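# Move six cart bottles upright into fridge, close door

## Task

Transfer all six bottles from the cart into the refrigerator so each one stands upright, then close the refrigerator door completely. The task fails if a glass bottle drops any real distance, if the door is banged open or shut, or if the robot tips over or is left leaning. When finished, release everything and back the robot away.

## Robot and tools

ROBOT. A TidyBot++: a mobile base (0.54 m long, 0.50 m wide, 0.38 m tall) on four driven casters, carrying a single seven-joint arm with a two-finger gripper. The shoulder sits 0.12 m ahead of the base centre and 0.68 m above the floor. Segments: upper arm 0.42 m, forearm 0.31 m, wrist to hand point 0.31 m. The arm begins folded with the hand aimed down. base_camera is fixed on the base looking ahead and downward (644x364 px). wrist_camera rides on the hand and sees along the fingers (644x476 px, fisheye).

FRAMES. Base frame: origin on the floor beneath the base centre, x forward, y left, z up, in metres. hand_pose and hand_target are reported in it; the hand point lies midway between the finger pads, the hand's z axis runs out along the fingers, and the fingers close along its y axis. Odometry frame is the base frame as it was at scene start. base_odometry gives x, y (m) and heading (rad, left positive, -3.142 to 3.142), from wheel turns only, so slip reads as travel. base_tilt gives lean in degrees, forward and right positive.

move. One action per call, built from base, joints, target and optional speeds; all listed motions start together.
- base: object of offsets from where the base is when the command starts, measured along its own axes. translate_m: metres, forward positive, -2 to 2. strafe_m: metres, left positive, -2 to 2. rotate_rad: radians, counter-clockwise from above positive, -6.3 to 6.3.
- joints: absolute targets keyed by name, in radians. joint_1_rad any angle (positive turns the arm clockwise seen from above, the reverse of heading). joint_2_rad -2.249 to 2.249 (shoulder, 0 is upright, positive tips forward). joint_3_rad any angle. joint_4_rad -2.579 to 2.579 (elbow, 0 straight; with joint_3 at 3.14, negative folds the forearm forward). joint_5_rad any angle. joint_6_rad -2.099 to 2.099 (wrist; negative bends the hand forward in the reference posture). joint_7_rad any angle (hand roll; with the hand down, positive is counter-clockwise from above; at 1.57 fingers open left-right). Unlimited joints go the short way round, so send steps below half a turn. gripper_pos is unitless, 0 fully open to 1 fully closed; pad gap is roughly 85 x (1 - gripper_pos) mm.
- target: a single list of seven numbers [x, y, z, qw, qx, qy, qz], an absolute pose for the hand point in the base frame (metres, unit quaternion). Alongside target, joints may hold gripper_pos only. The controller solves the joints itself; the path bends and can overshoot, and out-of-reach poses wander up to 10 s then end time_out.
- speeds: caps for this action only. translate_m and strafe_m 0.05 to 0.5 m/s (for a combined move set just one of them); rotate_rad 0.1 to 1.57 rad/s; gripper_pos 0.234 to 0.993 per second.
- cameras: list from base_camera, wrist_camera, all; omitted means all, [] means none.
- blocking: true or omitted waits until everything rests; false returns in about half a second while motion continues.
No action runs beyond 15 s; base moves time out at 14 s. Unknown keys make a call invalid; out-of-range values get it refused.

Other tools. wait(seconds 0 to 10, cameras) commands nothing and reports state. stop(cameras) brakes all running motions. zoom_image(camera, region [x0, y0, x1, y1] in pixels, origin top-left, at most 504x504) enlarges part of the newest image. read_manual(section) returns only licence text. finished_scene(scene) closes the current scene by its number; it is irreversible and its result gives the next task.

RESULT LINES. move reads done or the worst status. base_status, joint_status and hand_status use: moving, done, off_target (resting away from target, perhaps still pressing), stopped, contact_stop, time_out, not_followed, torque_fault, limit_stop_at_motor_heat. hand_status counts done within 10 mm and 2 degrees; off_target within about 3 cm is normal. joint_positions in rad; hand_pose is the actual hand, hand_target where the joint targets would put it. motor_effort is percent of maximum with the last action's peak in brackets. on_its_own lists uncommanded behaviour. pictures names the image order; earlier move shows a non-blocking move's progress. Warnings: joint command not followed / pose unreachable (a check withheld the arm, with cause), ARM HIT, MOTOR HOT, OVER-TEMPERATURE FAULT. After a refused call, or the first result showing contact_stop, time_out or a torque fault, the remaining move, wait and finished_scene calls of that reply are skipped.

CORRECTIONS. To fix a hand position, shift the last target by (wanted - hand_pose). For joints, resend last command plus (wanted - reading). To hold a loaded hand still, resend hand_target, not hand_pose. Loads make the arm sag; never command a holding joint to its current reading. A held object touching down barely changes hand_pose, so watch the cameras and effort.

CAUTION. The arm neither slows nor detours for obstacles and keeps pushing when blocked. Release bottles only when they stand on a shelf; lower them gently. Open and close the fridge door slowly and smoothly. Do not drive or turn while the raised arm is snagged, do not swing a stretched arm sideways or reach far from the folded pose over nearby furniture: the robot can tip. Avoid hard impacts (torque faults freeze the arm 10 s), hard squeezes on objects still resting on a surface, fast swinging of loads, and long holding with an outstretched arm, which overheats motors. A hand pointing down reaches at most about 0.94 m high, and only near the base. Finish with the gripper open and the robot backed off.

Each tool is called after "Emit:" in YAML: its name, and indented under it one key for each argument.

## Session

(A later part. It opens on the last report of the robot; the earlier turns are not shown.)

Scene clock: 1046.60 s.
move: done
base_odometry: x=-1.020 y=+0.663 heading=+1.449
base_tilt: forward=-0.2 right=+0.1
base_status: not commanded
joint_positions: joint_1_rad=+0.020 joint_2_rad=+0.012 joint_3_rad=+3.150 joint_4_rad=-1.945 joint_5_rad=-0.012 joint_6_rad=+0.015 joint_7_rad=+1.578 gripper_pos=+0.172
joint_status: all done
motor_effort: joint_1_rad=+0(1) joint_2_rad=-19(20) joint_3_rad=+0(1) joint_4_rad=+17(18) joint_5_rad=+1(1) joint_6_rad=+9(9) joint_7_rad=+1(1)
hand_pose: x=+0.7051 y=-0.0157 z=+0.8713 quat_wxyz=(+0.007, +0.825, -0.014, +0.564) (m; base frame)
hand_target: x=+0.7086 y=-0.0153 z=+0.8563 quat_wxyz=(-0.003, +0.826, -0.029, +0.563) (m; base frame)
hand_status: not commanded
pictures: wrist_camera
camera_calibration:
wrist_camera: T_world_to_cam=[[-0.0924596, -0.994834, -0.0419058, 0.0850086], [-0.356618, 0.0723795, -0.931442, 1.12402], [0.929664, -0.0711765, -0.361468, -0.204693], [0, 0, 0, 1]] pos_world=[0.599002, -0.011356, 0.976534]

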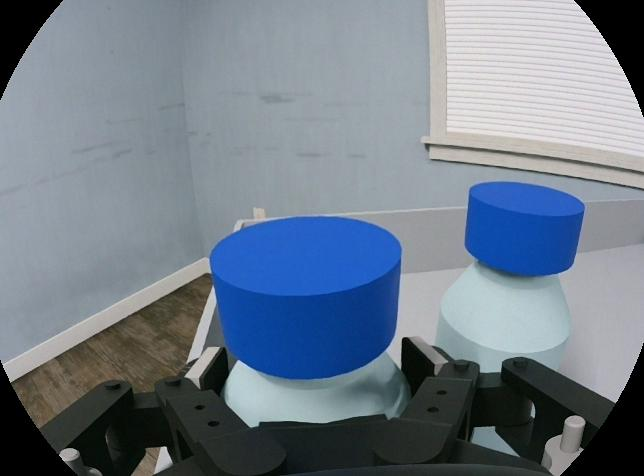

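Emit:
move:
  joints: {"joint_2_rad":0.043}
  cameras: []

Emit:
move:
  joints: {"joint_2_rad":0.052}
  cameras: ["wrist_camera"]

Scene clock: 1056.30 s.
move: done
base_odometry: x=-1.020 y=+0.663 heading=+1.449
base_tilt: forward=-0.2 right=+0.1
base_status: not commanded
joint_positions: joint_1_rad=+0.020 joint_2_rad=+0.018 joint_3_rad=+3.150 joint_4_rad=-1.945 joint_5_rad=-0.012 joint_6_rad=+0.015 joint_7_rad=+1.578 gripper_pos=+0.172
joint_status: all done
motor_effort: joint_1_rad=+0(1) joint_2_rad=-20(20) joint_3_rad=+1(1) joint_4_rad=+17(17) joint_5_rad=+0(2) joint_6_rad=+8(9) joint_7_rad=+1(1)
hand_pose: x=+0.7062 y=-0.0158 z=+0.8677 quat_wxyz=(+0.007, +0.827, -0.014, +0.562) (m; base frame)
hand_target: x=+0.7099 y=-0.0154 z=+0.8515 quat_wxyz=(-0.003, +0.828, -0.029, +0.560) (m; base frame)
hand_status: not commanded
pictures: none
No camera images: "cameras" was empty.

Scene clock: 1056.83 s.
move: done
base_odometry: x=-1.020 y=+0.663 heading=+1.449
base_tilt: forward=-0.2 right=+0.1
base_status: not commanded
joint_positions: joint_1_rad=+0.020 joint_2_rad=+0.027 joint_3_rad=+3.150 joint_4_rad=-1.945 joint_5_rad=-0.012 joint_6_rad=+0.015 joint_7_rad=+1.578 gripper_pos=+0.172
joint_status: all done
motor_effort: joint_1_rad=+0(1) joint_2_rad=-19(20) joint_3_rad=+0(1) joint_4_rad=+17(17) joint_5_rad=+1(2) joint_6_rad=+9(9) joint_7_rad=+0(1)
hand_pose: x=+0.7079 y=-0.0158 z=+0.8625 quat_wxyz=(+0.007, +0.830, -0.014, +0.558) (m; base frame)
hand_target: x=+0.7114 y=-0.0154 z=+0.8462 quat_wxyz=(-0.003, +0.831, -0.029, +0.556) (m; base frame)
hand_status: not commanded
pictures: wrist_camera
camera_calibration:
wrist_camera: T_world_to_cam=[[-0.0930795, -0.994822, -0.0408197, 0.0843411], [-0.370535, 0.0726634, -0.925972, 1.12194], [0.924143, -0.0710638, -0.37538, -0.19454], [0, 0, 0, 1]] pos_world=[0.603352, -0.0114447, 0.969306]

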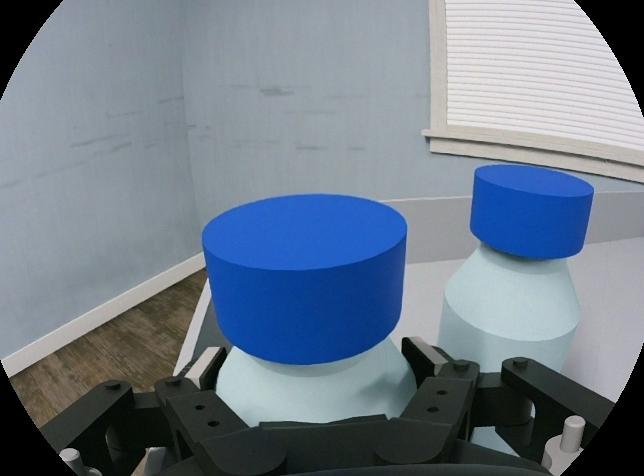

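Emit:
move:
  base: {"translate_m":-0.010}
  speeds: {"translate_m":0.05}
  cameras: []

Emit:
move:
  joints: {"gripper_pos":0.275}
  speeds: {"gripper_pos":0.234}
  cameras: ["wrist_camera"]

Scene clock: 1062.23 s.
move: done
base_odometry: x=-1.021 y=+0.653 heading=+1.449
base_tilt: forward=-0.2 right=+0.1
base_status: done
joint_positions: joint_1_rad=+0.020 joint_2_rad=+0.032 joint_3_rad=+3.150 joint_4_rad=-1.946 joint_5_rad=-0.012 joint_6_rad=+0.015 joint_7_rad=+1.578 gripper_pos=+0.172
joint_status: not commanded
motor_effort: joint_1_rad=+0(1) joint_2_rad=-20(21) joint_3_rad=+0(1) joint_4_rad=+17(18) joint_5_rad=+1(2) joint_6_rad=+9(9) joint_7_rad=+0(1)
hand_pose: x=+0.7086 y=-0.0158 z=+0.8588 quat_wxyz=(+0.007, +0.831, -0.014, +0.556) (m; base frame)
hand_target: x=+0.7114 y=-0.0154 z=+0.8462 quat_wxyz=(-0.003, +0.831, -0.029, +0.556) (m; base frame)
hand_status: not commanded
pictures: none
No camera images: "cameras" was empty.

Scene clock: 1063.00 s.
move: off_target
base_odometry: x=-1.021 y=+0.653 heading=+1.449
base_tilt: forward=-0.2 right=+0.1
base_status: not commanded
joint_positions: joint_1_rad=+0.020 joint_2_rad=+0.032 joint_3_rad=+3.150 joint_4_rad=-1.946 joint_5_rad=-0.012 joint_6_rad=+0.016 joint_7_rad=+1.578 gripper_pos=+0.224
joint_status: gripper_pos off_target (ended at +0.224, target +0.275)
motor_effort: joint_1_rad=+0(1) joint_2_rad=-18(20) joint_3_rad=+0(1) joint_4_rad=+16(17) joint_5_rad=+0(2) joint_6_rad=+8(9) joint_7_rad=-1(1)
hand_pose: x=+0.7087 y=-0.0158 z=+0.8592 quat_wxyz=(+0.007, +0.831, -0.014, +0.556) (m; base frame)
hand_target: x=+0.7114 y=-0.0154 z=+0.8462 quat_wxyz=(-0.003, +0.831, -0.029, +0.556) (m; base frame)
hand_status: not commanded
pictures: wrist_camera
camera_calibration:
wrist_camera: T_world_to_cam=[[-0.093294, -0.994816, -0.040453, 0.0841009], [-0.375052, 0.0727516, -0.924145, 1.12082], [0.922297, -0.0710452, -0.379895, -0.191404], [0, 0, 0, 1]] pos_world=[0.604744, -0.011475, 0.96649]

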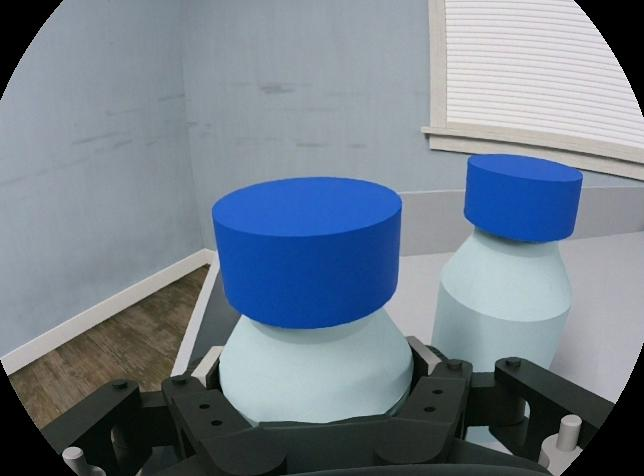

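Emit:
move:
  joints: {"joint_2_rad":-0.03,"joint_4_rad":-1.75,"joint_6_rad":-0.20}
  cameras: []

Emit:
move:
  joints: {"joint_2_rad":-0.06,"joint_4_rad":-1.40,"joint_6_rad":-0.56}
  cameras: ["wrist_camera"]

Emit:
move:
  base: {"translate_m":-0.33}
  cameras: ["wrist_camera"]

Scene clock: 1070.77 s.
move: off_target
base_odometry: x=-1.021 y=+0.653 heading=+1.449
base_tilt: forward=-0.2 right=+0.1
base_status: not commanded
joint_positions: joint_1_rad=+0.020 joint_2_rad=+0.014 joint_3_rad=+3.150 joint_4_rad=-1.825 joint_5_rad=-0.012 joint_6_rad=-0.172 joint_7_rad=+1.578 gripper_pos=+0.224
joint_status: joint_4_rad off_target (ended at -1.825, target -1.750); the others done
motor_effort: joint_1_rad=+0(1) joint_2_rad=-24(25) joint_3_rad=+1(1) joint_4_rad=+22(22) joint_5_rad=+1(1) joint_6_rad=+12(14) joint_7_rad=+1(1)
hand_pose: x=+0.7094 y=-0.0152 z=+0.8868 quat_wxyz=(+0.006, +0.844, -0.014, +0.536) (m; base frame)
hand_target: x=+0.7097 y=-0.0155 z=+0.9491 quat_wxyz=(-0.004, +0.819, -0.028, +0.573) (m; base frame)
hand_status: not commanded
pictures: none
No camera images: "cameras" was empty.

Scene clock: 1072.53 s.
move: off_target
base_odometry: x=-1.021 y=+0.653 heading=+1.449
base_tilt: forward=-0.2 right=+0.1
base_status: not commanded
joint_positions: joint_1_rad=+0.020 joint_2_rad=-0.023 joint_3_rad=+3.150 joint_4_rad=-1.473 joint_5_rad=-0.012 joint_6_rad=-0.529 joint_7_rad=+1.578 gripper_pos=+0.224
joint_status: joint_4_rad off_target (ended at -1.473, target -1.400); the others done
motor_effort: joint_1_rad=+0(1) joint_2_rad=-22(27) joint_3_rad=+0(1) joint_4_rad=+22(23) joint_5_rad=+1(2) joint_6_rad=+12(14) joint_7_rad=+0(1)
hand_pose: x=+0.7071 y=-0.0140 z=+1.0170 quat_wxyz=(+0.005, +0.835, -0.012, +0.549) (m; base frame)
hand_target: x=+0.6943 y=-0.0152 z=+1.0731 quat_wxyz=(-0.004, +0.813, -0.028, +0.582) (m; base frame)
hand_status: not commanded
pictures: wrist_camera
camera_calibration:
wrist_camera: T_world_to_cam=[[-0.0878252, -0.9953, -0.0408005, 0.0886173], [-0.390658, 0.0720914, -0.917708, 1.27049], [0.916337, -0.0646589, -0.395154, -0.11002], [0, 0, 0, 1]] pos_world=[0.604925, -0.0105043, 1.12608]

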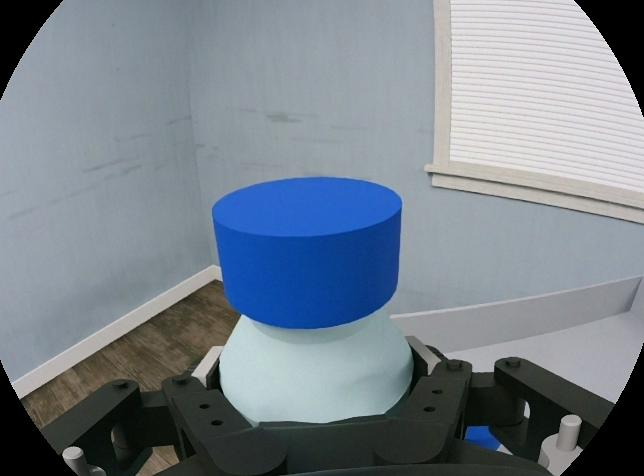

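Scene clock: 1074.50 s.
move: done
base_odometry: x=-1.061 y=+0.325 heading=+1.450
base_tilt: forward=-0.2 right=+0.1
base_status: done
joint_positions: joint_1_rad=+0.020 joint_2_rad=-0.036 joint_3_rad=+3.150 joint_4_rad=-1.472 joint_5_rad=-0.012 joint_6_rad=-0.535 joint_7_rad=+1.578 gripper_pos=+0.224
joint_status: not commanded
motor_effort: joint_1_rad=+0(1) joint_2_rad=-22(28) joint_3_rad=+0(2) joint_4_rad=+22(23) joint_5_rad=+1(2) joint_6_rad=+13(13) joint_7_rad=+1(1)
hand_pose: x=+0.7020 y=-0.0138 z=+1.0232 quat_wxyz=(+0.005, +0.833, -0.012, +0.552) (m; base frame)
hand_target: x=+0.6943 y=-0.0152 z=+1.0731 quat_wxyz=(-0.004, +0.813, -0.028, +0.582) (m; base frame)
hand_status: not commanded
pictures: wrist_camera
camera_calibration:
wrist_camera: T_world_to_cam=[[-0.0872467, -0.995329, -0.0413245, 0.0888006], [-0.383996, 0.0718787, -0.920533, 1.27236], [0.919203, -0.064445, -0.388474, -0.111682], [0, 0, 0, 1]] pos_world=[0.598988, -0.0102671, 1.13153]

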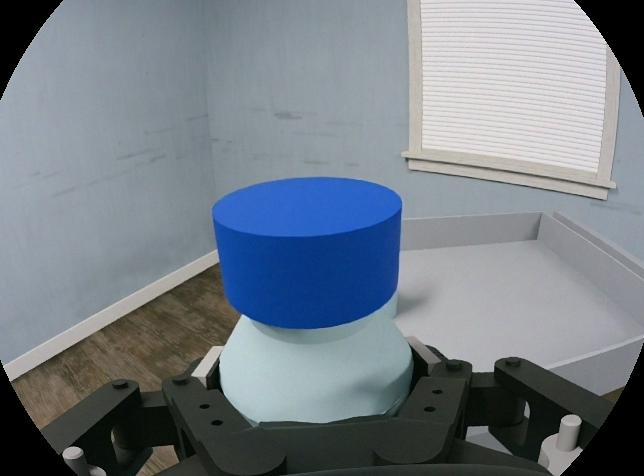

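Emit:
move:
  base: {"translate_m":0.063,"strafe_m":-0.031,"rotate_rad":2.44}
  speeds: {"rotate_rad":1.0}
  cameras: []

Emit:
move:
  joints: {"joint_1_rad":0.02,"joint_2_rad":0.33,"joint_3_rad":3.15,"joint_4_rad":-0.87,"joint_5_rad":0,"joint_6_rad":-0.67,"joint_7_rad":1.53}

Scene clock: 1089.57 s.
move: done
base_odometry: x=-1.023 y=+0.384 heading=-2.394
base_tilt: forward=-0.2 right=+0.1
base_status: done
joint_positions: joint_1_rad=+0.019 joint_2_rad=-0.036 joint_3_rad=+3.149 joint_4_rad=-1.471 joint_5_rad=-0.012 joint_6_rad=-0.536 joint_7_rad=+1.578 gripper_pos=+0.224
joint_status: not commanded
motor_effort: joint_1_rad=+0(4) joint_2_rad=-23(29) joint_3_rad=+0(4) joint_4_rad=+22(24) joint_5_rad=+1(2) joint_6_rad=+13(13) joint_7_rad=+1(1)
hand_pose: x=+0.7019 y=-0.0121 z=+1.0235 quat_wxyz=(+0.004, +0.833, -0.011, +0.552) (m; base frame)
hand_target: x=+0.6943 y=-0.0152 z=+1.0731 quat_wxyz=(-0.004, +0.813, -0.028, +0.582) (m; base frame)
hand_status: not commanded
pictures: none
No camera images: "cameras" was empty.

Scene clock: 1091.30 s.
move: off_target
base_odometry: x=-1.023 y=+0.384 heading=-2.394
base_tilt: forward=-0.2 right=+0.1
base_status: not commanded
joint_positions: joint_1_rad=+0.019 joint_2_rad=+0.336 joint_3_rad=+3.149 joint_4_rad=-0.951 joint_5_rad=-0.012 joint_6_rad=-0.640 joint_7_rad=+1.578 gripper_pos=+0.224
joint_status: joint_4_rad off_target (ended at -0.951, target -0.870); the others done
motor_effort: joint_1_rad=+0(1) joint_2_rad=-35(39) joint_3_rad=+0(1) joint_4_rad=+22(23) joint_5_rad=+1(2) joint_6_rad=+13(14) joint_7_rad=+0(1)
hand_pose: x=+0.8513 y=-0.0144 z=+1.0587 quat_wxyz=(+0.005, +0.821, -0.009, +0.571) (m; base frame)
hand_target: x=+0.8457 y=-0.0178 z=+1.1020 quat_wxyz=(-0.003, +0.804, -0.027, +0.594) (m; base frame)
hand_status: not commanded
pictures: base_camera, wrist_camera
camera_calibration:
wrist_camera: T_world_to_cam=[[-0.0809811, -0.995876, -0.0409019, 0.0968783], [-0.342971, 0.0663728, -0.936998, 1.34476], [0.935849, -0.061851, -0.346931, -0.293292], [0, 0, 0, 1]] pos_world=[0.743534, -0.0109168, 1.16224]

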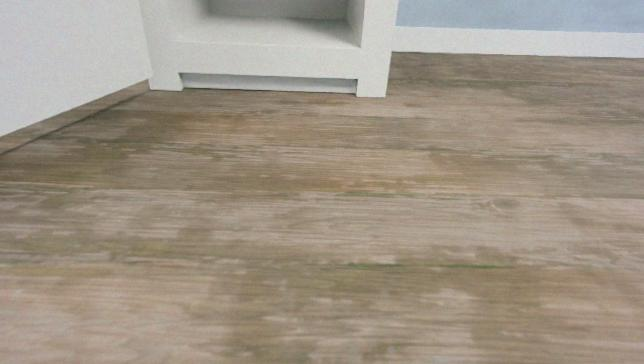

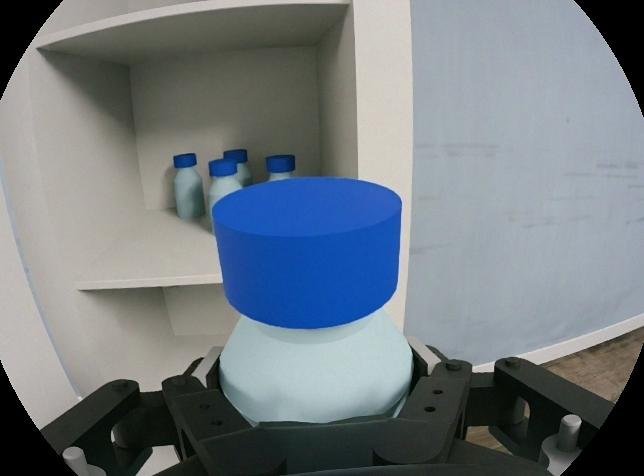

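Emit:
move:
  base: {"translate_m":0.377,"strafe_m":0.06}
  speeds: {"translate_m":0.3}
  cameras: ["wrist_camera"]

Scene clock: 1114.00 s.
move: done
base_odometry: x=-1.259 y=+0.084 heading=-2.393
base_tilt: forward=-0.2 right=+0.1
base_status: done
joint_positions: joint_1_rad=+0.019 joint_2_rad=+0.345 joint_3_rad=+3.149 joint_4_rad=-0.946 joint_5_rad=-0.012 joint_6_rad=-0.644 joint_7_rad=+1.578 gripper_pos=+0.224
joint_status: not commanded
motor_effort: joint_1_rad=+0(2) joint_2_rad=-36(39) joint_3_rad=+0(1) joint_4_rad=+22(23) joint_5_rad=+1(2) joint_6_rad=+13(14) joint_7_rad=+0(1)
hand_pose: x=+0.8541 y=-0.0148 z=+1.0542 quat_wxyz=(+0.005, +0.823, -0.009, +0.568) (m; base frame)
hand_target: x=+0.8457 y=-0.0178 z=+1.1020 quat_wxyz=(-0.003, +0.804, -0.027, +0.594) (m; base frame)
hand_status: not commanded
pictures: wrist_camera
camera_calibration:
wrist_camera: T_world_to_cam=[[-0.0817405, -0.995835, -0.0403981, 0.0966468], [-0.350182, 0.0666459, -0.934308, 1.34494], [0.933108, -0.0622241, -0.354171, -0.287539], [0, 0, 0, 1]] pos_world=[0.747178, -0.0112822, 1.15865]

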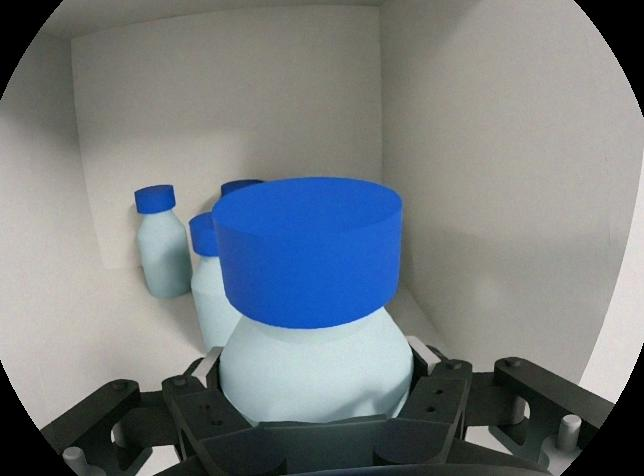

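Emit:
move:
  joints: {"joint_2_rad":0.41,"joint_6_rad":-0.55}
  cameras: []

Emit:
move:
  joints: {"joint_2_rad":0.45,"joint_6_rad":-0.50}
  cameras: ["wrist_camera"]

Scene clock: 1122.50 s.
move: done
base_odometry: x=-1.259 y=+0.084 heading=-2.393
base_tilt: forward=-0.2 right=+0.1
base_status: not commanded
joint_positions: joint_1_rad=+0.019 joint_2_rad=+0.420 joint_3_rad=+3.149 joint_4_rad=-0.941 joint_5_rad=-0.012 joint_6_rad=-0.602 joint_7_rad=+1.578 gripper_pos=+0.224
joint_status: all done
motor_effort: joint_1_rad=+0(1) joint_2_rad=-39(42) joint_3_rad=+0(1) joint_4_rad=+22(23) joint_5_rad=+1(1) joint_6_rad=+13(14) joint_7_rad=+0(1)
hand_pose: x=+0.8857 y=-0.0155 z=+1.0120 quat_wxyz=(+0.005, +0.831, -0.009, +0.556) (m; base frame)
hand_target: x=+0.8886 y=-0.0186 z=+1.0780 quat_wxyz=(-0.003, +0.792, -0.026, +0.610) (m; base frame)
hand_status: not commanded
pictures: none
No camera images: "cameras" was empty.

Scene clock: 1123.33 s.
move: done
base_odometry: x=-1.259 y=+0.084 heading=-2.393
base_tilt: forward=-0.2 right=+0.1
base_status: not commanded
joint_positions: joint_1_rad=+0.019 joint_2_rad=+0.451 joint_3_rad=+3.149 joint_4_rad=-0.941 joint_5_rad=-0.012 joint_6_rad=-0.565 joint_7_rad=+1.578 gripper_pos=+0.224
joint_status: all done
motor_effort: joint_1_rad=+0(1) joint_2_rad=-41(42) joint_3_rad=+0(0) joint_4_rad=+22(23) joint_5_rad=+1(1) joint_6_rad=+12(13) joint_7_rad=+1(1)
hand_pose: x=+0.9001 y=-0.0159 z=+0.9986 quat_wxyz=(+0.005, +0.830, -0.009, +0.558) (m; base frame)
hand_target: x=+0.9081 y=-0.0190 z=+1.0619 quat_wxyz=(-0.003, +0.789, -0.026, +0.614) (m; base frame)
hand_status: not commanded
pictures: wrist_camera
camera_calibration:
wrist_camera: T_world_to_cam=[[-0.0833229, -0.995777, -0.0385536, 0.0966382], [-0.372068, 0.066977, -0.925786, 1.32037], [0.924458, -0.0627946, -0.376077, -0.320554], [0, 0, 0, 1]] pos_world=[0.795659, -0.0123337, 1.10556]

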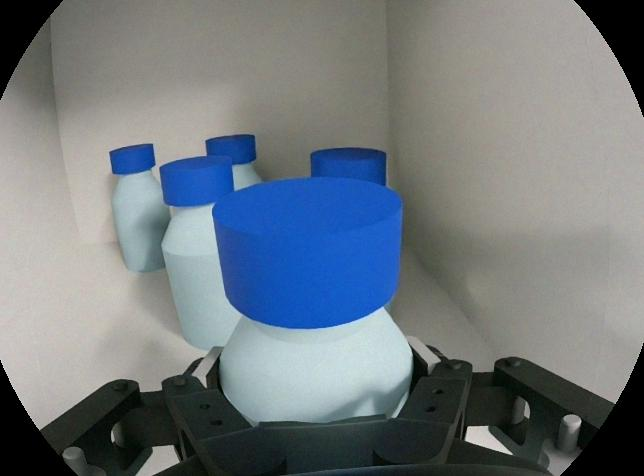

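Emit:
move:
  joints: {"joint_2_rad":0.472,"joint_6_rad":-0.483}
  cameras: []

Emit:
move:
  joints: {"joint_2_rad":0.481,"joint_6_rad":-0.474}
  cameras: []

Emit:
move:
  joints: {"joint_2_rad":0.489,"joint_6_rad":-0.466}
  cameras: ["wrist_camera"]

Scene clock: 1131.80 s.
move: done
base_odometry: x=-1.259 y=+0.084 heading=-2.393
base_tilt: forward=-0.2 right=+0.1
base_status: not commanded
joint_positions: joint_1_rad=+0.019 joint_2_rad=+0.470 joint_3_rad=+3.149 joint_4_rad=-0.941 joint_5_rad=-0.012 joint_6_rad=-0.552 joint_7_rad=+1.578 gripper_pos=+0.224
joint_status: all done
motor_effort: joint_1_rad=+0(1) joint_2_rad=-40(41) joint_3_rad=+0(1) joint_4_rad=+22(23) joint_5_rad=+1(2) joint_6_rad=+13(13) joint_7_rad=+1(1)
hand_pose: x=+0.9074 y=-0.0161 z=+0.9877 quat_wxyz=(+0.005, +0.831, -0.009, +0.556) (m; base frame)
hand_target: x=+0.9176 y=-0.0192 z=+1.0495 quat_wxyz=(-0.003, +0.791, -0.026, +0.612) (m; base frame)
hand_status: not commanded
pictures: none
No camera images: "cameras" was empty.

Scene clock: 1132.30 s.
move: done
base_odometry: x=-1.259 y=+0.084 heading=-2.393
base_tilt: forward=-0.2 right=+0.1
base_status: not commanded
joint_positions: joint_1_rad=+0.019 joint_2_rad=+0.476 joint_3_rad=+3.149 joint_4_rad=-0.941 joint_5_rad=-0.012 joint_6_rad=-0.545 joint_7_rad=+1.578 gripper_pos=+0.224
joint_status: all done
motor_effort: joint_1_rad=+0(0) joint_2_rad=-40(42) joint_3_rad=+0(0) joint_4_rad=+22(22) joint_5_rad=+1(1) joint_6_rad=+13(14) joint_7_rad=+1(1)
hand_pose: x=+0.9101 y=-0.0161 z=+0.9849 quat_wxyz=(+0.005, +0.831, -0.009, +0.556) (m; base frame)
hand_target: x=+0.9216 y=-0.0193 z=+1.0450 quat_wxyz=(-0.003, +0.791, -0.026, +0.612) (m; base frame)
hand_status: not commanded
pictures: none
No camera images: "cameras" was empty.

Scene clock: 1132.80 s.
move: done
base_odometry: x=-1.259 y=+0.084 heading=-2.393
base_tilt: forward=-0.2 right=+0.1
base_status: not commanded
joint_positions: joint_1_rad=+0.019 joint_2_rad=+0.481 joint_3_rad=+3.149 joint_4_rad=-0.941 joint_5_rad=-0.012 joint_6_rad=-0.538 joint_7_rad=+1.578 gripper_pos=+0.224
joint_status: all done
motor_effort: joint_1_rad=+0(0) joint_2_rad=-40(41) joint_3_rad=+0(1) joint_4_rad=+22(22) joint_5_rad=+1(2) joint_6_rad=+13(14) joint_7_rad=+0(1)
hand_pose: x=+0.9125 y=-0.0162 z=+0.9834 quat_wxyz=(+0.005, +0.830, -0.009, +0.557) (m; base frame)
hand_target: x=+0.9251 y=-0.0193 z=+1.0410 quat_wxyz=(-0.003, +0.791, -0.026, +0.612) (m; base frame)
hand_status: not commanded
pictures: wrist_camera
camera_calibration:
wrist_camera: T_world_to_cam=[[-0.0836225, -0.995761, -0.0382963, 0.0967829], [-0.373925, 0.0669779, -0.925037, 1.3118], [0.923681, -0.063034, -0.377941, -0.335204], [0, 0, 0, 1]] pos_world=[0.808229, -0.0126181, 1.09048]

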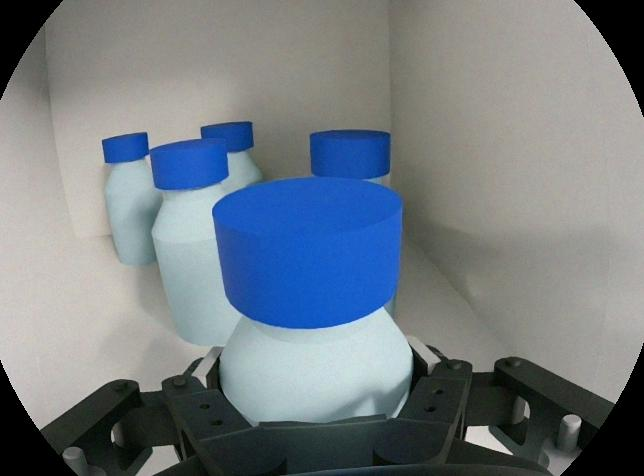

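Emit:
move:
  joints: {"joint_2_rad":0.497,"joint_6_rad":-0.46}
  cameras: []

Emit:
move:
  joints: {"gripper_pos":0.12}
  speeds: {"gripper_pos":0.234}
  cameras: ["wrist_camera"]

Scene clock: 1136.70 s.
move: done
base_odometry: x=-1.259 y=+0.084 heading=-2.393
base_tilt: forward=-0.2 right=+0.1
base_status: not commanded
joint_positions: joint_1_rad=+0.019 joint_2_rad=+0.484 joint_3_rad=+3.149 joint_4_rad=-0.941 joint_5_rad=-0.012 joint_6_rad=-0.530 joint_7_rad=+1.578 gripper_pos=+0.224
joint_status: all done
motor_effort: joint_1_rad=+0(0) joint_2_rad=-39(41) joint_3_rad=+0(0) joint_4_rad=+21(22) joint_5_rad=+2(2) joint_6_rad=+12(13) joint_7_rad=+1(1)
hand_pose: x=+0.9143 y=-0.0163 z=+0.9834 quat_wxyz=(+0.005, +0.829, -0.009, +0.559) (m; base frame)
hand_target: x=+0.9285 y=-0.0194 z=+1.0364 quat_wxyz=(-0.003, +0.791, -0.026, +0.611) (m; base frame)
hand_status: not commanded
pictures: none
No camera images: "cameras" was empty.

Scene clock: 1137.67 s.
move: done
base_odometry: x=-1.259 y=+0.084 heading=-2.393
base_tilt: forward=-0.2 right=+0.1
base_status: not commanded
joint_positions: joint_1_rad=+0.019 joint_2_rad=+0.484 joint_3_rad=+3.149 joint_4_rad=-0.912 joint_5_rad=-0.012 joint_6_rad=-0.502 joint_7_rad=+1.578 gripper_pos=+0.120
joint_status: all done
motor_effort: joint_1_rad=+0(1) joint_2_rad=-36(40) joint_3_rad=+0(1) joint_4_rad=+18(22) joint_5_rad=+0(2) joint_6_rad=+9(12) joint_7_rad=+0(1)
hand_pose: x=+0.9191 y=-0.0164 z=+1.0087 quat_wxyz=(+0.006, +0.813, -0.009, +0.582) (m; base frame)
hand_target: x=+0.9285 y=-0.0194 z=+1.0364 quat_wxyz=(-0.003, +0.791, -0.026, +0.611) (m; base frame)
hand_status: not commanded
pictures: wrist_camera
camera_calibration:
wrist_camera: T_world_to_cam=[[-0.0813381, -0.995808, -0.0418482, 0.0996128], [-0.31619, 0.0655995, -0.946425, 1.30627], [0.945203, -0.0637484, -0.3202, -0.409792], [0, 0, 0, 1]] pos_world=[0.808467, -0.0126188, 1.10924]

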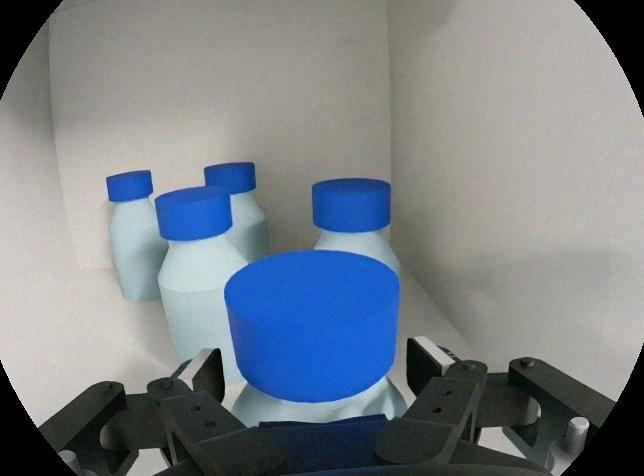

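Emit:
move:
  base: {"translate_m":-0.45}
  cameras: ["wrist_camera"]

Emit:
move:
  base: {"translate_m":-0.064,"strafe_m":0.063,"rotate_rad":-2.34}
  joints: {"joint_1_rad":0.02,"joint_2_rad":-0.01,"joint_3_rad":3.15,"joint_4_rad":-1.97,"joint_5_rad":0,"joint_6_rad":0.06,"joint_7_rad":1.53,"gripper_pos":0.1}
  speeds: {"rotate_rad":1.0}
  cameras: ["wrist_camera"]

Scene clock: 1152.97 s.
move: done
base_odometry: x=-0.929 y=+0.390 heading=-2.394
base_tilt: forward=-0.2 right=+0.1
base_status: done
joint_positions: joint_1_rad=+0.020 joint_2_rad=+0.483 joint_3_rad=+3.149 joint_4_rad=-0.911 joint_5_rad=-0.012 joint_6_rad=-0.501 joint_7_rad=+1.578 gripper_pos=+0.120
joint_status: not commanded
motor_effort: joint_1_rad=+0(5) joint_2_rad=-36(39) joint_3_rad=+0(2) joint_4_rad=+18(19) joint_5_rad=+1(2) joint_6_rad=+9(10) joint_7_rad=+1(1)
hand_pose: x=+0.9187 y=-0.0170 z=+1.0112 quat_wxyz=(+0.006, +0.812, -0.009, +0.584) (m; base frame)
hand_target: x=+0.9285 y=-0.0194 z=+1.0364 quat_wxyz=(-0.003, +0.791, -0.026, +0.611) (m; base frame)
hand_status: not commanded
pictures: wrist_camera
camera_calibration:
wrist_camera: T_world_to_cam=[[-0.0819384, -0.995752, -0.0419938, 0.0998076], [-0.312261, 0.0656636, -0.947724, 1.30618], [0.946456, -0.064542, -0.316315, -0.413805], [0, 0, 0, 1]] pos_world=[0.807696, -0.0130927, 1.1112]

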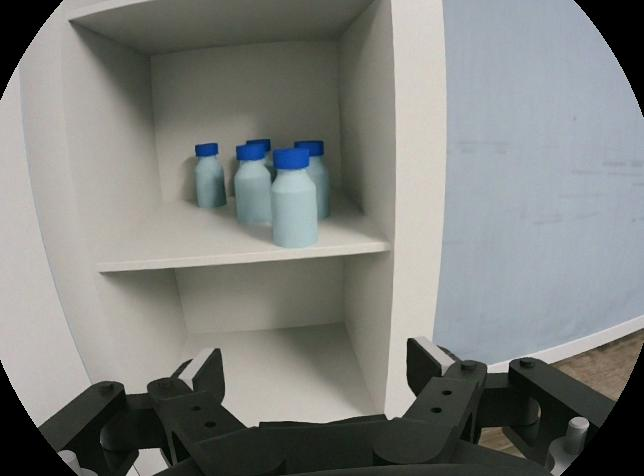

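Scene clock: 1156.27 s.
move: done
base_odometry: x=-0.839 y=+0.387 heading=+1.551
base_tilt: forward=-0.2 right=+0.1
base_status: done
joint_positions: joint_1_rad=+0.021 joint_2_rad=+0.011 joint_3_rad=+3.150 joint_4_rad=-1.941 joint_5_rad=-0.012 joint_6_rad=+0.011 joint_7_rad=+1.578 gripper_pos=+0.100
joint_status: all done
motor_effort: joint_1_rad=+0(5) joint_2_rad=-19(38) joint_3_rad=+1(3) joint_4_rad=+17(19) joint_5_rad=+1(3) joint_6_rad=+9(10) joint_7_rad=+0(2)
hand_pose: x=+0.7055 y=-0.0161 z=+0.8730 quat_wxyz=(+0.007, +0.825, -0.014, +0.565) (m; base frame)
hand_target: x=+0.7001 y=-0.0152 z=+0.8826 quat_wxyz=(-0.004, +0.813, -0.028, +0.582) (m; base frame)
hand_status: not commanded
pictures: wrist_camera
camera_calibration:
wrist_camera: T_world_to_cam=[[-0.0929577, -0.994784, -0.0419972, 0.0852105], [-0.35555, 0.0725641, -0.931836, 1.12542], [0.930023, -0.0716892, -0.360441, -0.205645], [0, 0, 0, 1]] pos_world=[0.599319, -0.0116415, 0.978163]

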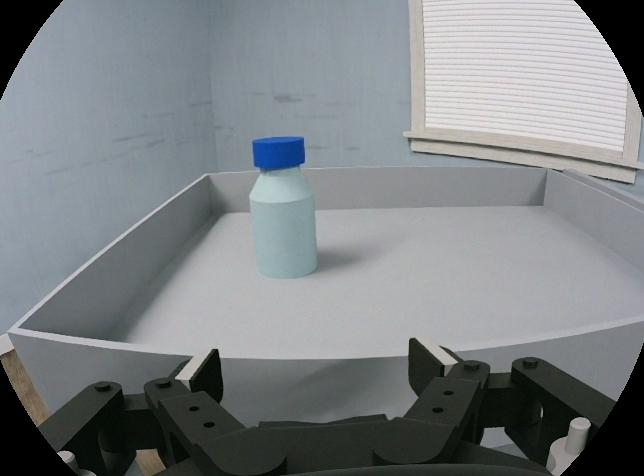

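Emit:
move:
  base: {"translate_m":0.19,"strafe_m":0.011}
  speeds: {"translate_m":0.3}
  cameras: ["wrist_camera"]

Scene clock: 1161.57 s.
move: done
base_odometry: x=-0.846 y=+0.578 heading=+1.549
base_tilt: forward=-0.2 right=+0.1
base_status: done
joint_positions: joint_1_rad=+0.021 joint_2_rad=-0.001 joint_3_rad=+3.150 joint_4_rad=-1.944 joint_5_rad=-0.012 joint_6_rad=+0.014 joint_7_rad=+1.578 gripper_pos=+0.100
joint_status: not commanded
motor_effort: joint_1_rad=+0(1) joint_2_rad=-19(21) joint_3_rad=+1(1) joint_4_rad=+17(18) joint_5_rad=+2(2) joint_6_rad=+9(9) joint_7_rad=+0(1)
hand_pose: x=+0.7029 y=-0.0160 z=+0.8788 quat_wxyz=(+0.007, +0.822, -0.014, +0.570) (m; base frame)
hand_target: x=+0.7001 y=-0.0152 z=+0.8826 quat_wxyz=(-0.004, +0.813, -0.028, +0.582) (m; base frame)
hand_status: not commanded
pictures: wrist_camera
camera_calibration:
wrist_camera: T_world_to_cam=[[-0.0925068, -0.994792, -0.0428062, 0.0856496], [-0.344884, 0.0723412, -0.935854, 1.1259], [0.934076, -0.0718096, -0.34978, -0.213332], [0, 0, 0, 1]] pos_world=[0.595495, -0.0115645, 0.982721]

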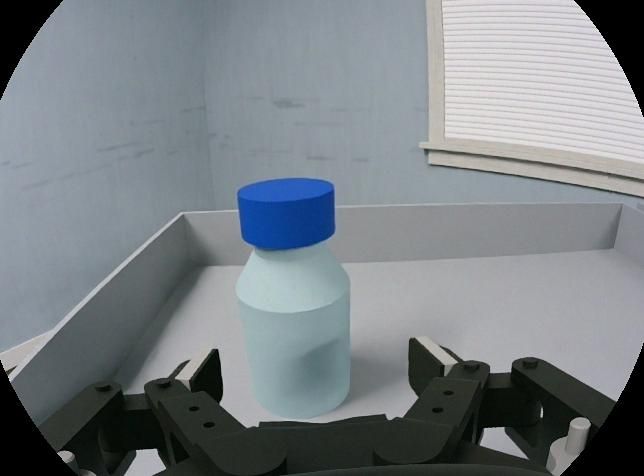

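Emit:
move:
  base: {"translate_m":0.09,"strafe_m":0.007}
  speeds: {"translate_m":0.15}
  cameras: ["wrist_camera"]

Emit:
move:
  joints: {"joint_2_rad":0.035}
  cameras: ["wrist_camera"]

Scene clock: 1168.03 s.
move: done
base_odometry: x=-0.851 y=+0.668 heading=+1.549
base_tilt: forward=-0.2 right=+0.1
base_status: done
joint_positions: joint_1_rad=+0.021 joint_2_rad=-0.005 joint_3_rad=+3.150 joint_4_rad=-1.945 joint_5_rad=-0.012 joint_6_rad=+0.015 joint_7_rad=+1.578 gripper_pos=+0.100
joint_status: not commanded
motor_effort: joint_1_rad=+0(1) joint_2_rad=-18(21) joint_3_rad=+0(2) joint_4_rad=+17(18) joint_5_rad=+1(2) joint_6_rad=+9(9) joint_7_rad=+0(1)
hand_pose: x=+0.7020 y=-0.0160 z=+0.8807 quat_wxyz=(+0.007, +0.821, -0.014, +0.571) (m; base frame)
hand_target: x=+0.7001 y=-0.0152 z=+0.8826 quat_wxyz=(-0.004, +0.813, -0.028, +0.582) (m; base frame)
hand_status: not commanded
pictures: wrist_camera
camera_calibration:
wrist_camera: T_world_to_cam=[[-0.0923564, -0.994794, -0.0430701, 0.0857905], [-0.341418, 0.0722706, -0.937129, 1.12607], [0.935363, -0.0718449, -0.346316, -0.215739], [0, 0, 0, 1]] pos_world=[0.594177, -0.0115374, 0.984251]

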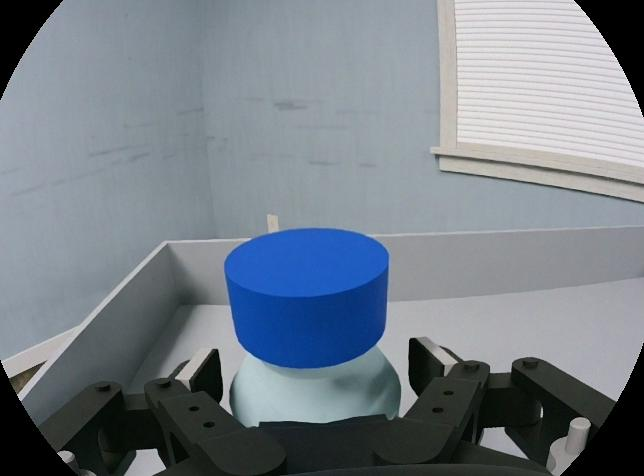

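Scene clock: 1168.77 s.
move: done
base_odometry: x=-0.851 y=+0.668 heading=+1.549
base_tilt: forward=-0.2 right=+0.1
base_status: not commanded
joint_positions: joint_1_rad=+0.021 joint_2_rad=+0.017 joint_3_rad=+3.150 joint_4_rad=-1.946 joint_5_rad=-0.012 joint_6_rad=+0.015 joint_7_rad=+1.578 gripper_pos=+0.100
joint_status: all done
motor_effort: joint_1_rad=+0(0) joint_2_rad=-19(21) joint_3_rad=+1(1) joint_4_rad=+17(18) joint_5_rad=+1(2) joint_6_rad=+9(9) joint_7_rad=+0(1)
hand_pose: x=+0.7060 y=-0.0161 z=+0.8673 quat_wxyz=(+0.007, +0.827, -0.014, +0.562) (m; base frame)
hand_target: x=+0.7086 y=-0.0153 z=+0.8563 quat_wxyz=(-0.003, +0.826, -0.029, +0.563) (m; base frame)
hand_status: not commanded
pictures: wrist_camera
camera_calibration:
wrist_camera: T_world_to_cam=[[-0.0933239, -0.994773, -0.0414308, 0.084763], [-0.362742, 0.0727238, -0.929047, 1.12292], [0.927205, -0.0716737, -0.367633, -0.199911], [0, 0, 0, 1]] pos_world=[0.600598, -0.0116711, 0.973261]

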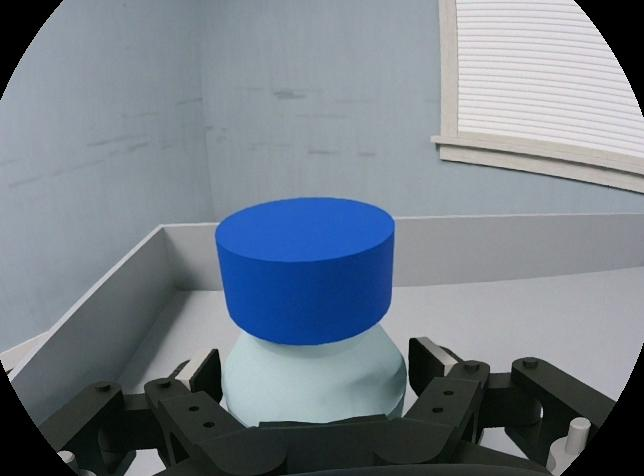

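Good; a touch lower, then close.

Emit:
move:
  joints: {"joint_2_rad":0.043}
  cameras: []

Emit:
move:
  joints: {"gripper_pos":0.275}
  speeds: {"gripper_pos":0.234}
  cameras: ["wrist_camera"]

Scene clock: 1173.03 s.
move: done
base_odometry: x=-0.851 y=+0.668 heading=+1.549
base_tilt: forward=-0.2 right=+0.1
base_status: not commanded
joint_positions: joint_1_rad=+0.021 joint_2_rad=+0.020 joint_3_rad=+3.150 joint_4_rad=-1.946 joint_5_rad=-0.012 joint_6_rad=+0.015 joint_7_rad=+1.578 gripper_pos=+0.100
joint_status: all done
motor_effort: joint_1_rad=+0(0) joint_2_rad=-19(20) joint_3_rad=+1(1) joint_4_rad=+17(17) joint_5_rad=+1(2) joint_6_rad=+9(9) joint_7_rad=+0(1)
hand_pose: x=+0.7065 y=-0.0161 z=+0.8656 quat_wxyz=(+0.007, +0.828, -0.014, +0.560) (m; base frame)
hand_target: x=+0.7099 y=-0.0154 z=+0.8515 quat_wxyz=(-0.003, +0.828, -0.029, +0.560) (m; base frame)
hand_status: not commanded
pictures: none
No camera images: "cameras" was empty.

Scene clock: 1174.10 s.
move: off_target
base_odometry: x=-0.851 y=+0.668 heading=+1.549
base_tilt: forward=-0.2 right=+0.1
base_status: not commanded
joint_positions: joint_1_rad=+0.021 joint_2_rad=+0.020 joint_3_rad=+3.150 joint_4_rad=-1.946 joint_5_rad=-0.012 joint_6_rad=+0.016 joint_7_rad=+1.578 gripper_pos=+0.228
joint_status: gripper_pos off_target (ended at +0.228, target +0.275)
motor_effort: joint_1_rad=+0(1) joint_2_rad=-17(20) joint_3_rad=+0(2) joint_4_rad=+17(17) joint_5_rad=+1(1) joint_6_rad=+7(9) joint_7_rad=+0(1)
hand_pose: x=+0.7067 y=-0.0161 z=+0.8659 quat_wxyz=(+0.007, +0.828, -0.014, +0.561) (m; base frame)
hand_target: x=+0.7099 y=-0.0154 z=+0.8515 quat_wxyz=(-0.003, +0.828, -0.029, +0.560) (m; base frame)
hand_status: not commanded
pictures: wrist_camera
camera_calibration:
wrist_camera: T_world_to_cam=[[-0.0934103, -0.994771, -0.0412856, 0.0846848], [-0.364395, 0.0727481, -0.928399, 1.12247], [0.926548, -0.0716777, -0.369285, -0.199179], [0, 0, 0, 1]] pos_world=[0.601481, -0.0116921, 0.97204]

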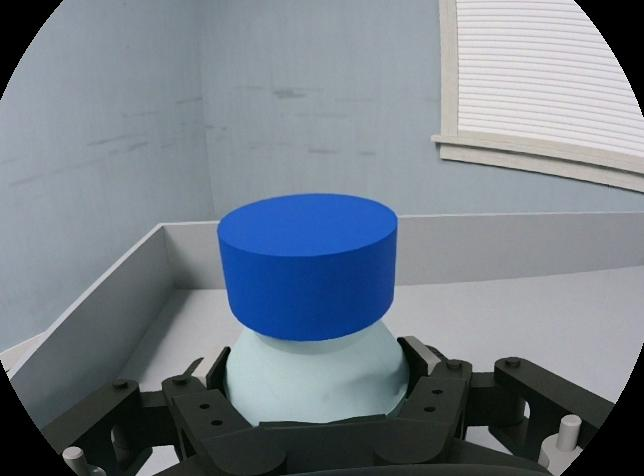

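Emit:
move:
  joints: {"joint_2_rad":-0.03,"joint_4_rad":-1.75,"joint_6_rad":-0.20}
  cameras: []

Emit:
move:
  joints: {"joint_2_rad":-0.06,"joint_4_rad":-1.40,"joint_6_rad":-0.56}
  cameras: ["wrist_camera"]

Emit:
move:
  base: {"translate_m":-0.35}
  cameras: ["wrist_camera"]

Scene clock: 1181.43 s.
move: off_target
base_odometry: x=-0.851 y=+0.668 heading=+1.549
base_tilt: forward=-0.2 right=+0.1
base_status: not commanded
joint_positions: joint_1_rad=+0.021 joint_2_rad=+0.013 joint_3_rad=+3.150 joint_4_rad=-1.824 joint_5_rad=-0.012 joint_6_rad=-0.171 joint_7_rad=+1.578 gripper_pos=+0.228
joint_status: joint_4_rad off_target (ended at -1.824, target -1.750); the others done
motor_effort: joint_1_rad=+0(1) joint_2_rad=-24(25) joint_3_rad=+1(1) joint_4_rad=+22(22) joint_5_rad=+1(2) joint_6_rad=+12(13) joint_7_rad=+0(1)
hand_pose: x=+0.7097 y=-0.0156 z=+0.8882 quat_wxyz=(+0.006, +0.843, -0.014, +0.537) (m; base frame)
hand_target: x=+0.7097 y=-0.0155 z=+0.9492 quat_wxyz=(-0.004, +0.819, -0.028, +0.574) (m; base frame)
hand_status: not commanded
pictures: none
No camera images: "cameras" was empty.

Scene clock: 1183.20 s.
move: off_target
base_odometry: x=-0.851 y=+0.668 heading=+1.549
base_tilt: forward=-0.2 right=+0.1
base_status: not commanded
joint_positions: joint_1_rad=+0.021 joint_2_rad=-0.024 joint_3_rad=+3.150 joint_4_rad=-1.472 joint_5_rad=-0.012 joint_6_rad=-0.528 joint_7_rad=+1.578 gripper_pos=+0.228
joint_status: joint_4_rad off_target (ended at -1.472, target -1.400); the others done
motor_effort: joint_1_rad=+0(1) joint_2_rad=-23(25) joint_3_rad=+0(1) joint_4_rad=+22(23) joint_5_rad=+0(1) joint_6_rad=+13(14) joint_7_rad=+0(1)
hand_pose: x=+0.7070 y=-0.0144 z=+1.0185 quat_wxyz=(+0.005, +0.835, -0.012, +0.551) (m; base frame)
hand_target: x=+0.6943 y=-0.0152 z=+1.0731 quat_wxyz=(-0.004, +0.813, -0.028, +0.582) (m; base frame)
hand_status: not commanded
pictures: wrist_camera
camera_calibration:
wrist_camera: T_world_to_cam=[[-0.0883239, -0.995246, -0.0410377, 0.0889138], [-0.387946, 0.0723158, -0.918841, 1.27106], [0.917441, -0.0652353, -0.392488, -0.1128], [0, 0, 0, 1]] pos_world=[0.604444, -0.0107854, 1.12728]

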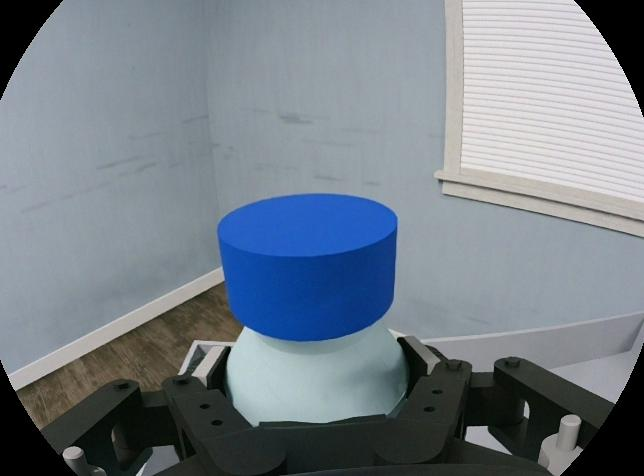

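Scene clock: 1185.30 s.
move: done
base_odometry: x=-0.859 y=+0.318 heading=+1.548
base_tilt: forward=-0.2 right=+0.1
base_status: done
joint_positions: joint_1_rad=+0.021 joint_2_rad=-0.037 joint_3_rad=+3.151 joint_4_rad=-1.471 joint_5_rad=-0.012 joint_6_rad=-0.534 joint_7_rad=+1.578 gripper_pos=+0.228
joint_status: not commanded
motor_effort: joint_1_rad=-1(3) joint_2_rad=-22(27) joint_3_rad=+0(3) joint_4_rad=+22(23) joint_5_rad=+2(2) joint_6_rad=+13(14) joint_7_rad=+0(1)
hand_pose: x=+0.7016 y=-0.0146 z=+1.0248 quat_wxyz=(+0.005, +0.833, -0.012, +0.554) (m; base frame)
hand_target: x=+0.6943 y=-0.0152 z=+1.0731 quat_wxyz=(-0.004, +0.813, -0.028, +0.582) (m; base frame)
hand_status: not commanded
pictures: wrist_camera
camera_calibration:
wrist_camera: T_world_to_cam=[[-0.0886157, -0.995197, -0.0415921, 0.0892153], [-0.381165, 0.0724591, -0.921663, 1.27294], [0.92025, -0.0658204, -0.385755, -0.114334], [0, 0, 0, 1]] pos_world=[0.59832, -0.0109744, 1.13282]

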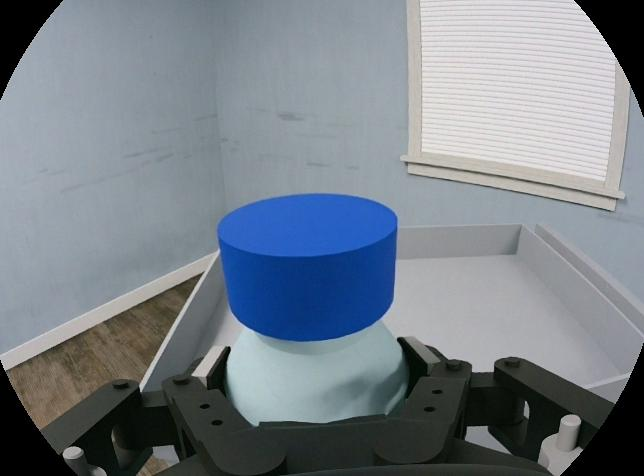

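Emit:
move:
  base: {"translate_m":-0.079,"strafe_m":0.024,"rotate_rad":2.342}
  speeds: {"rotate_rad":1.0}
  cameras: []

Emit:
move:
  joints: {"joint_1_rad":0.02,"joint_2_rad":0.33,"joint_3_rad":3.15,"joint_4_rad":-0.87,"joint_5_rad":0,"joint_6_rad":-0.67,"joint_7_rad":1.53}

Scene clock: 1198.93 s.
move: done
base_odometry: x=-0.885 y=+0.240 heading=-2.394
base_tilt: forward=-0.2 right=+0.1
base_status: done
joint_positions: joint_1_rad=+0.019 joint_2_rad=-0.039 joint_3_rad=+3.149 joint_4_rad=-1.471 joint_5_rad=-0.012 joint_6_rad=-0.535 joint_7_rad=+1.578 gripper_pos=+0.228
joint_status: not commanded
motor_effort: joint_1_rad=+0(4) joint_2_rad=-22(25) joint_3_rad=+1(4) joint_4_rad=+22(23) joint_5_rad=+1(2) joint_6_rad=+13(13) joint_7_rad=+0(1)
hand_pose: x=+0.7013 y=-0.0120 z=+1.0255 quat_wxyz=(+0.004, +0.832, -0.011, +0.554) (m; base frame)
hand_target: x=+0.6943 y=-0.0152 z=+1.0731 quat_wxyz=(-0.004, +0.813, -0.028, +0.582) (m; base frame)
hand_status: not commanded
pictures: none
No camera images: "cameras" was empty.

Scene clock: 1200.67 s.
move: off_target
base_odometry: x=-0.885 y=+0.240 heading=-2.394
base_tilt: forward=-0.2 right=+0.1
base_status: not commanded
joint_positions: joint_1_rad=+0.019 joint_2_rad=+0.335 joint_3_rad=+3.149 joint_4_rad=-0.950 joint_5_rad=-0.012 joint_6_rad=-0.639 joint_7_rad=+1.578 gripper_pos=+0.228
joint_status: joint_4_rad off_target (ended at -0.950, target -0.870); the others done
motor_effort: joint_1_rad=+0(1) joint_2_rad=-35(37) joint_3_rad=+0(1) joint_4_rad=+21(23) joint_5_rad=+1(2) joint_6_rad=+12(14) joint_7_rad=+0(1)
hand_pose: x=+0.8509 y=-0.0143 z=+1.0606 quat_wxyz=(+0.005, +0.820, -0.009, +0.572) (m; base frame)
hand_target: x=+0.8457 y=-0.0178 z=+1.1020 quat_wxyz=(-0.003, +0.804, -0.027, +0.594) (m; base frame)
hand_status: not commanded
pictures: base_camera, wrist_camera
camera_calibration:
wrist_camera: T_world_to_cam=[[-0.0807876, -0.99588, -0.0411809, 0.097113], [-0.339892, 0.0663651, -0.93812, 1.34498], [0.936988, -0.0617914, -0.343853, -0.296498], [0, 0, 0, 1]] pos_world=[0.742808, -0.0108678, 1.1638]

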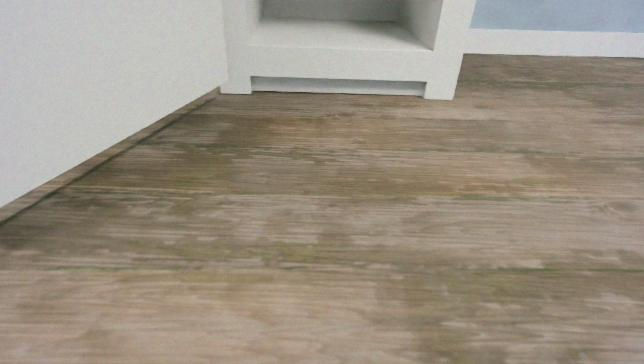

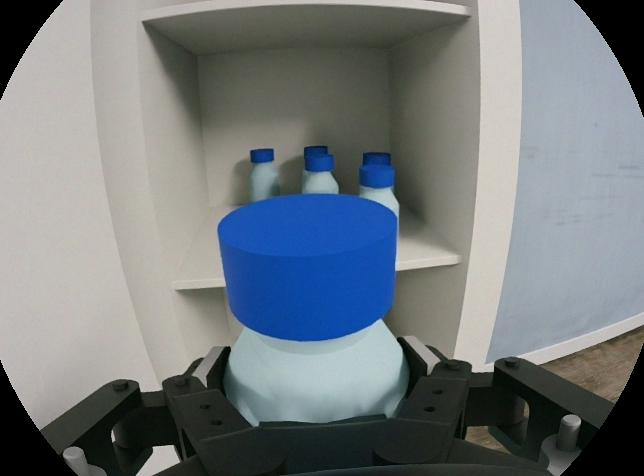

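Emit:
move:
  base: {"translate_m":0.375}
  speeds: {"translate_m":0.3}
  cameras: ["wrist_camera"]

Emit:
move:
  joints: {"joint_2_rad":0.41,"joint_6_rad":-0.55}
  cameras: ["wrist_camera"]

Scene clock: 1206.97 s.
move: done
base_odometry: x=-1.160 y=-0.015 heading=-2.392
base_tilt: forward=-0.2 right=+0.1
base_status: done
joint_positions: joint_1_rad=+0.019 joint_2_rad=+0.345 joint_3_rad=+3.149 joint_4_rad=-0.944 joint_5_rad=-0.012 joint_6_rad=-0.644 joint_7_rad=+1.578 gripper_pos=+0.228
joint_status: not commanded
motor_effort: joint_1_rad=-1(1) joint_2_rad=-36(39) joint_3_rad=+0(1) joint_4_rad=+21(23) joint_5_rad=+1(2) joint_6_rad=+12(14) joint_7_rad=+0(1)
hand_pose: x=+0.8543 y=-0.0143 z=+1.0550 quat_wxyz=(+0.005, +0.823, -0.009, +0.568) (m; base frame)
hand_target: x=+0.8457 y=-0.0178 z=+1.1020 quat_wxyz=(-0.003, +0.804, -0.027, +0.594) (m; base frame)
hand_status: not commanded
pictures: wrist_camera
camera_calibration:
wrist_camera: T_world_to_cam=[[-0.081032, -0.995886, -0.040568, 0.0967426], [-0.348814, 0.0664628, -0.934832, 1.34506], [0.933682, -0.0616007, -0.352764, -0.289355], [0, 0, 0, 1]] pos_world=[0.747181, -0.0108766, 1.15926]

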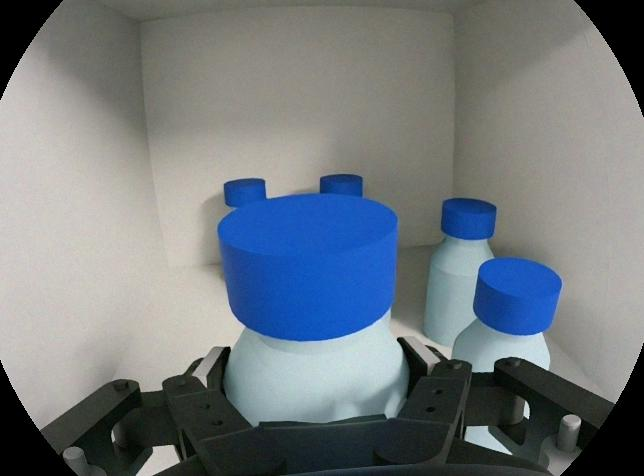

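Scene clock: 1207.97 s.
move: done
base_odometry: x=-1.160 y=-0.015 heading=-2.392
base_tilt: forward=-0.2 right=+0.1
base_status: not commanded
joint_positions: joint_1_rad=+0.019 joint_2_rad=+0.419 joint_3_rad=+3.149 joint_4_rad=-0.940 joint_5_rad=-0.012 joint_6_rad=-0.601 joint_7_rad=+1.578 gripper_pos=+0.228
joint_status: all done
motor_effort: joint_1_rad=+0(1) joint_2_rad=-39(41) joint_3_rad=+0(1) joint_4_rad=+22(23) joint_5_rad=+1(1) joint_6_rad=+12(14) joint_7_rad=+1(1)
hand_pose: x=+0.8854 y=-0.0150 z=+1.0142 quat_wxyz=(+0.005, +0.830, -0.009, +0.557) (m; base frame)
hand_target: x=+0.8886 y=-0.0186 z=+1.0780 quat_wxyz=(-0.003, +0.792, -0.026, +0.610) (m; base frame)
hand_status: not commanded
pictures: wrist_camera
camera_calibration:
wrist_camera: T_world_to_cam=[[-0.0824655, -0.995844, -0.0386506, 0.0962371], [-0.374204, 0.066886, -0.924931, 1.33025], [0.923672, -0.0618117, -0.378165, -0.298238], [0, 0, 0, 1]] pos_world=[0.781197, -0.0115728, 1.12133]

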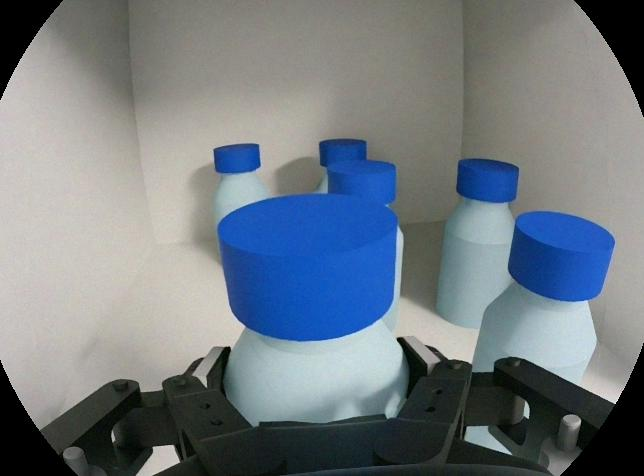

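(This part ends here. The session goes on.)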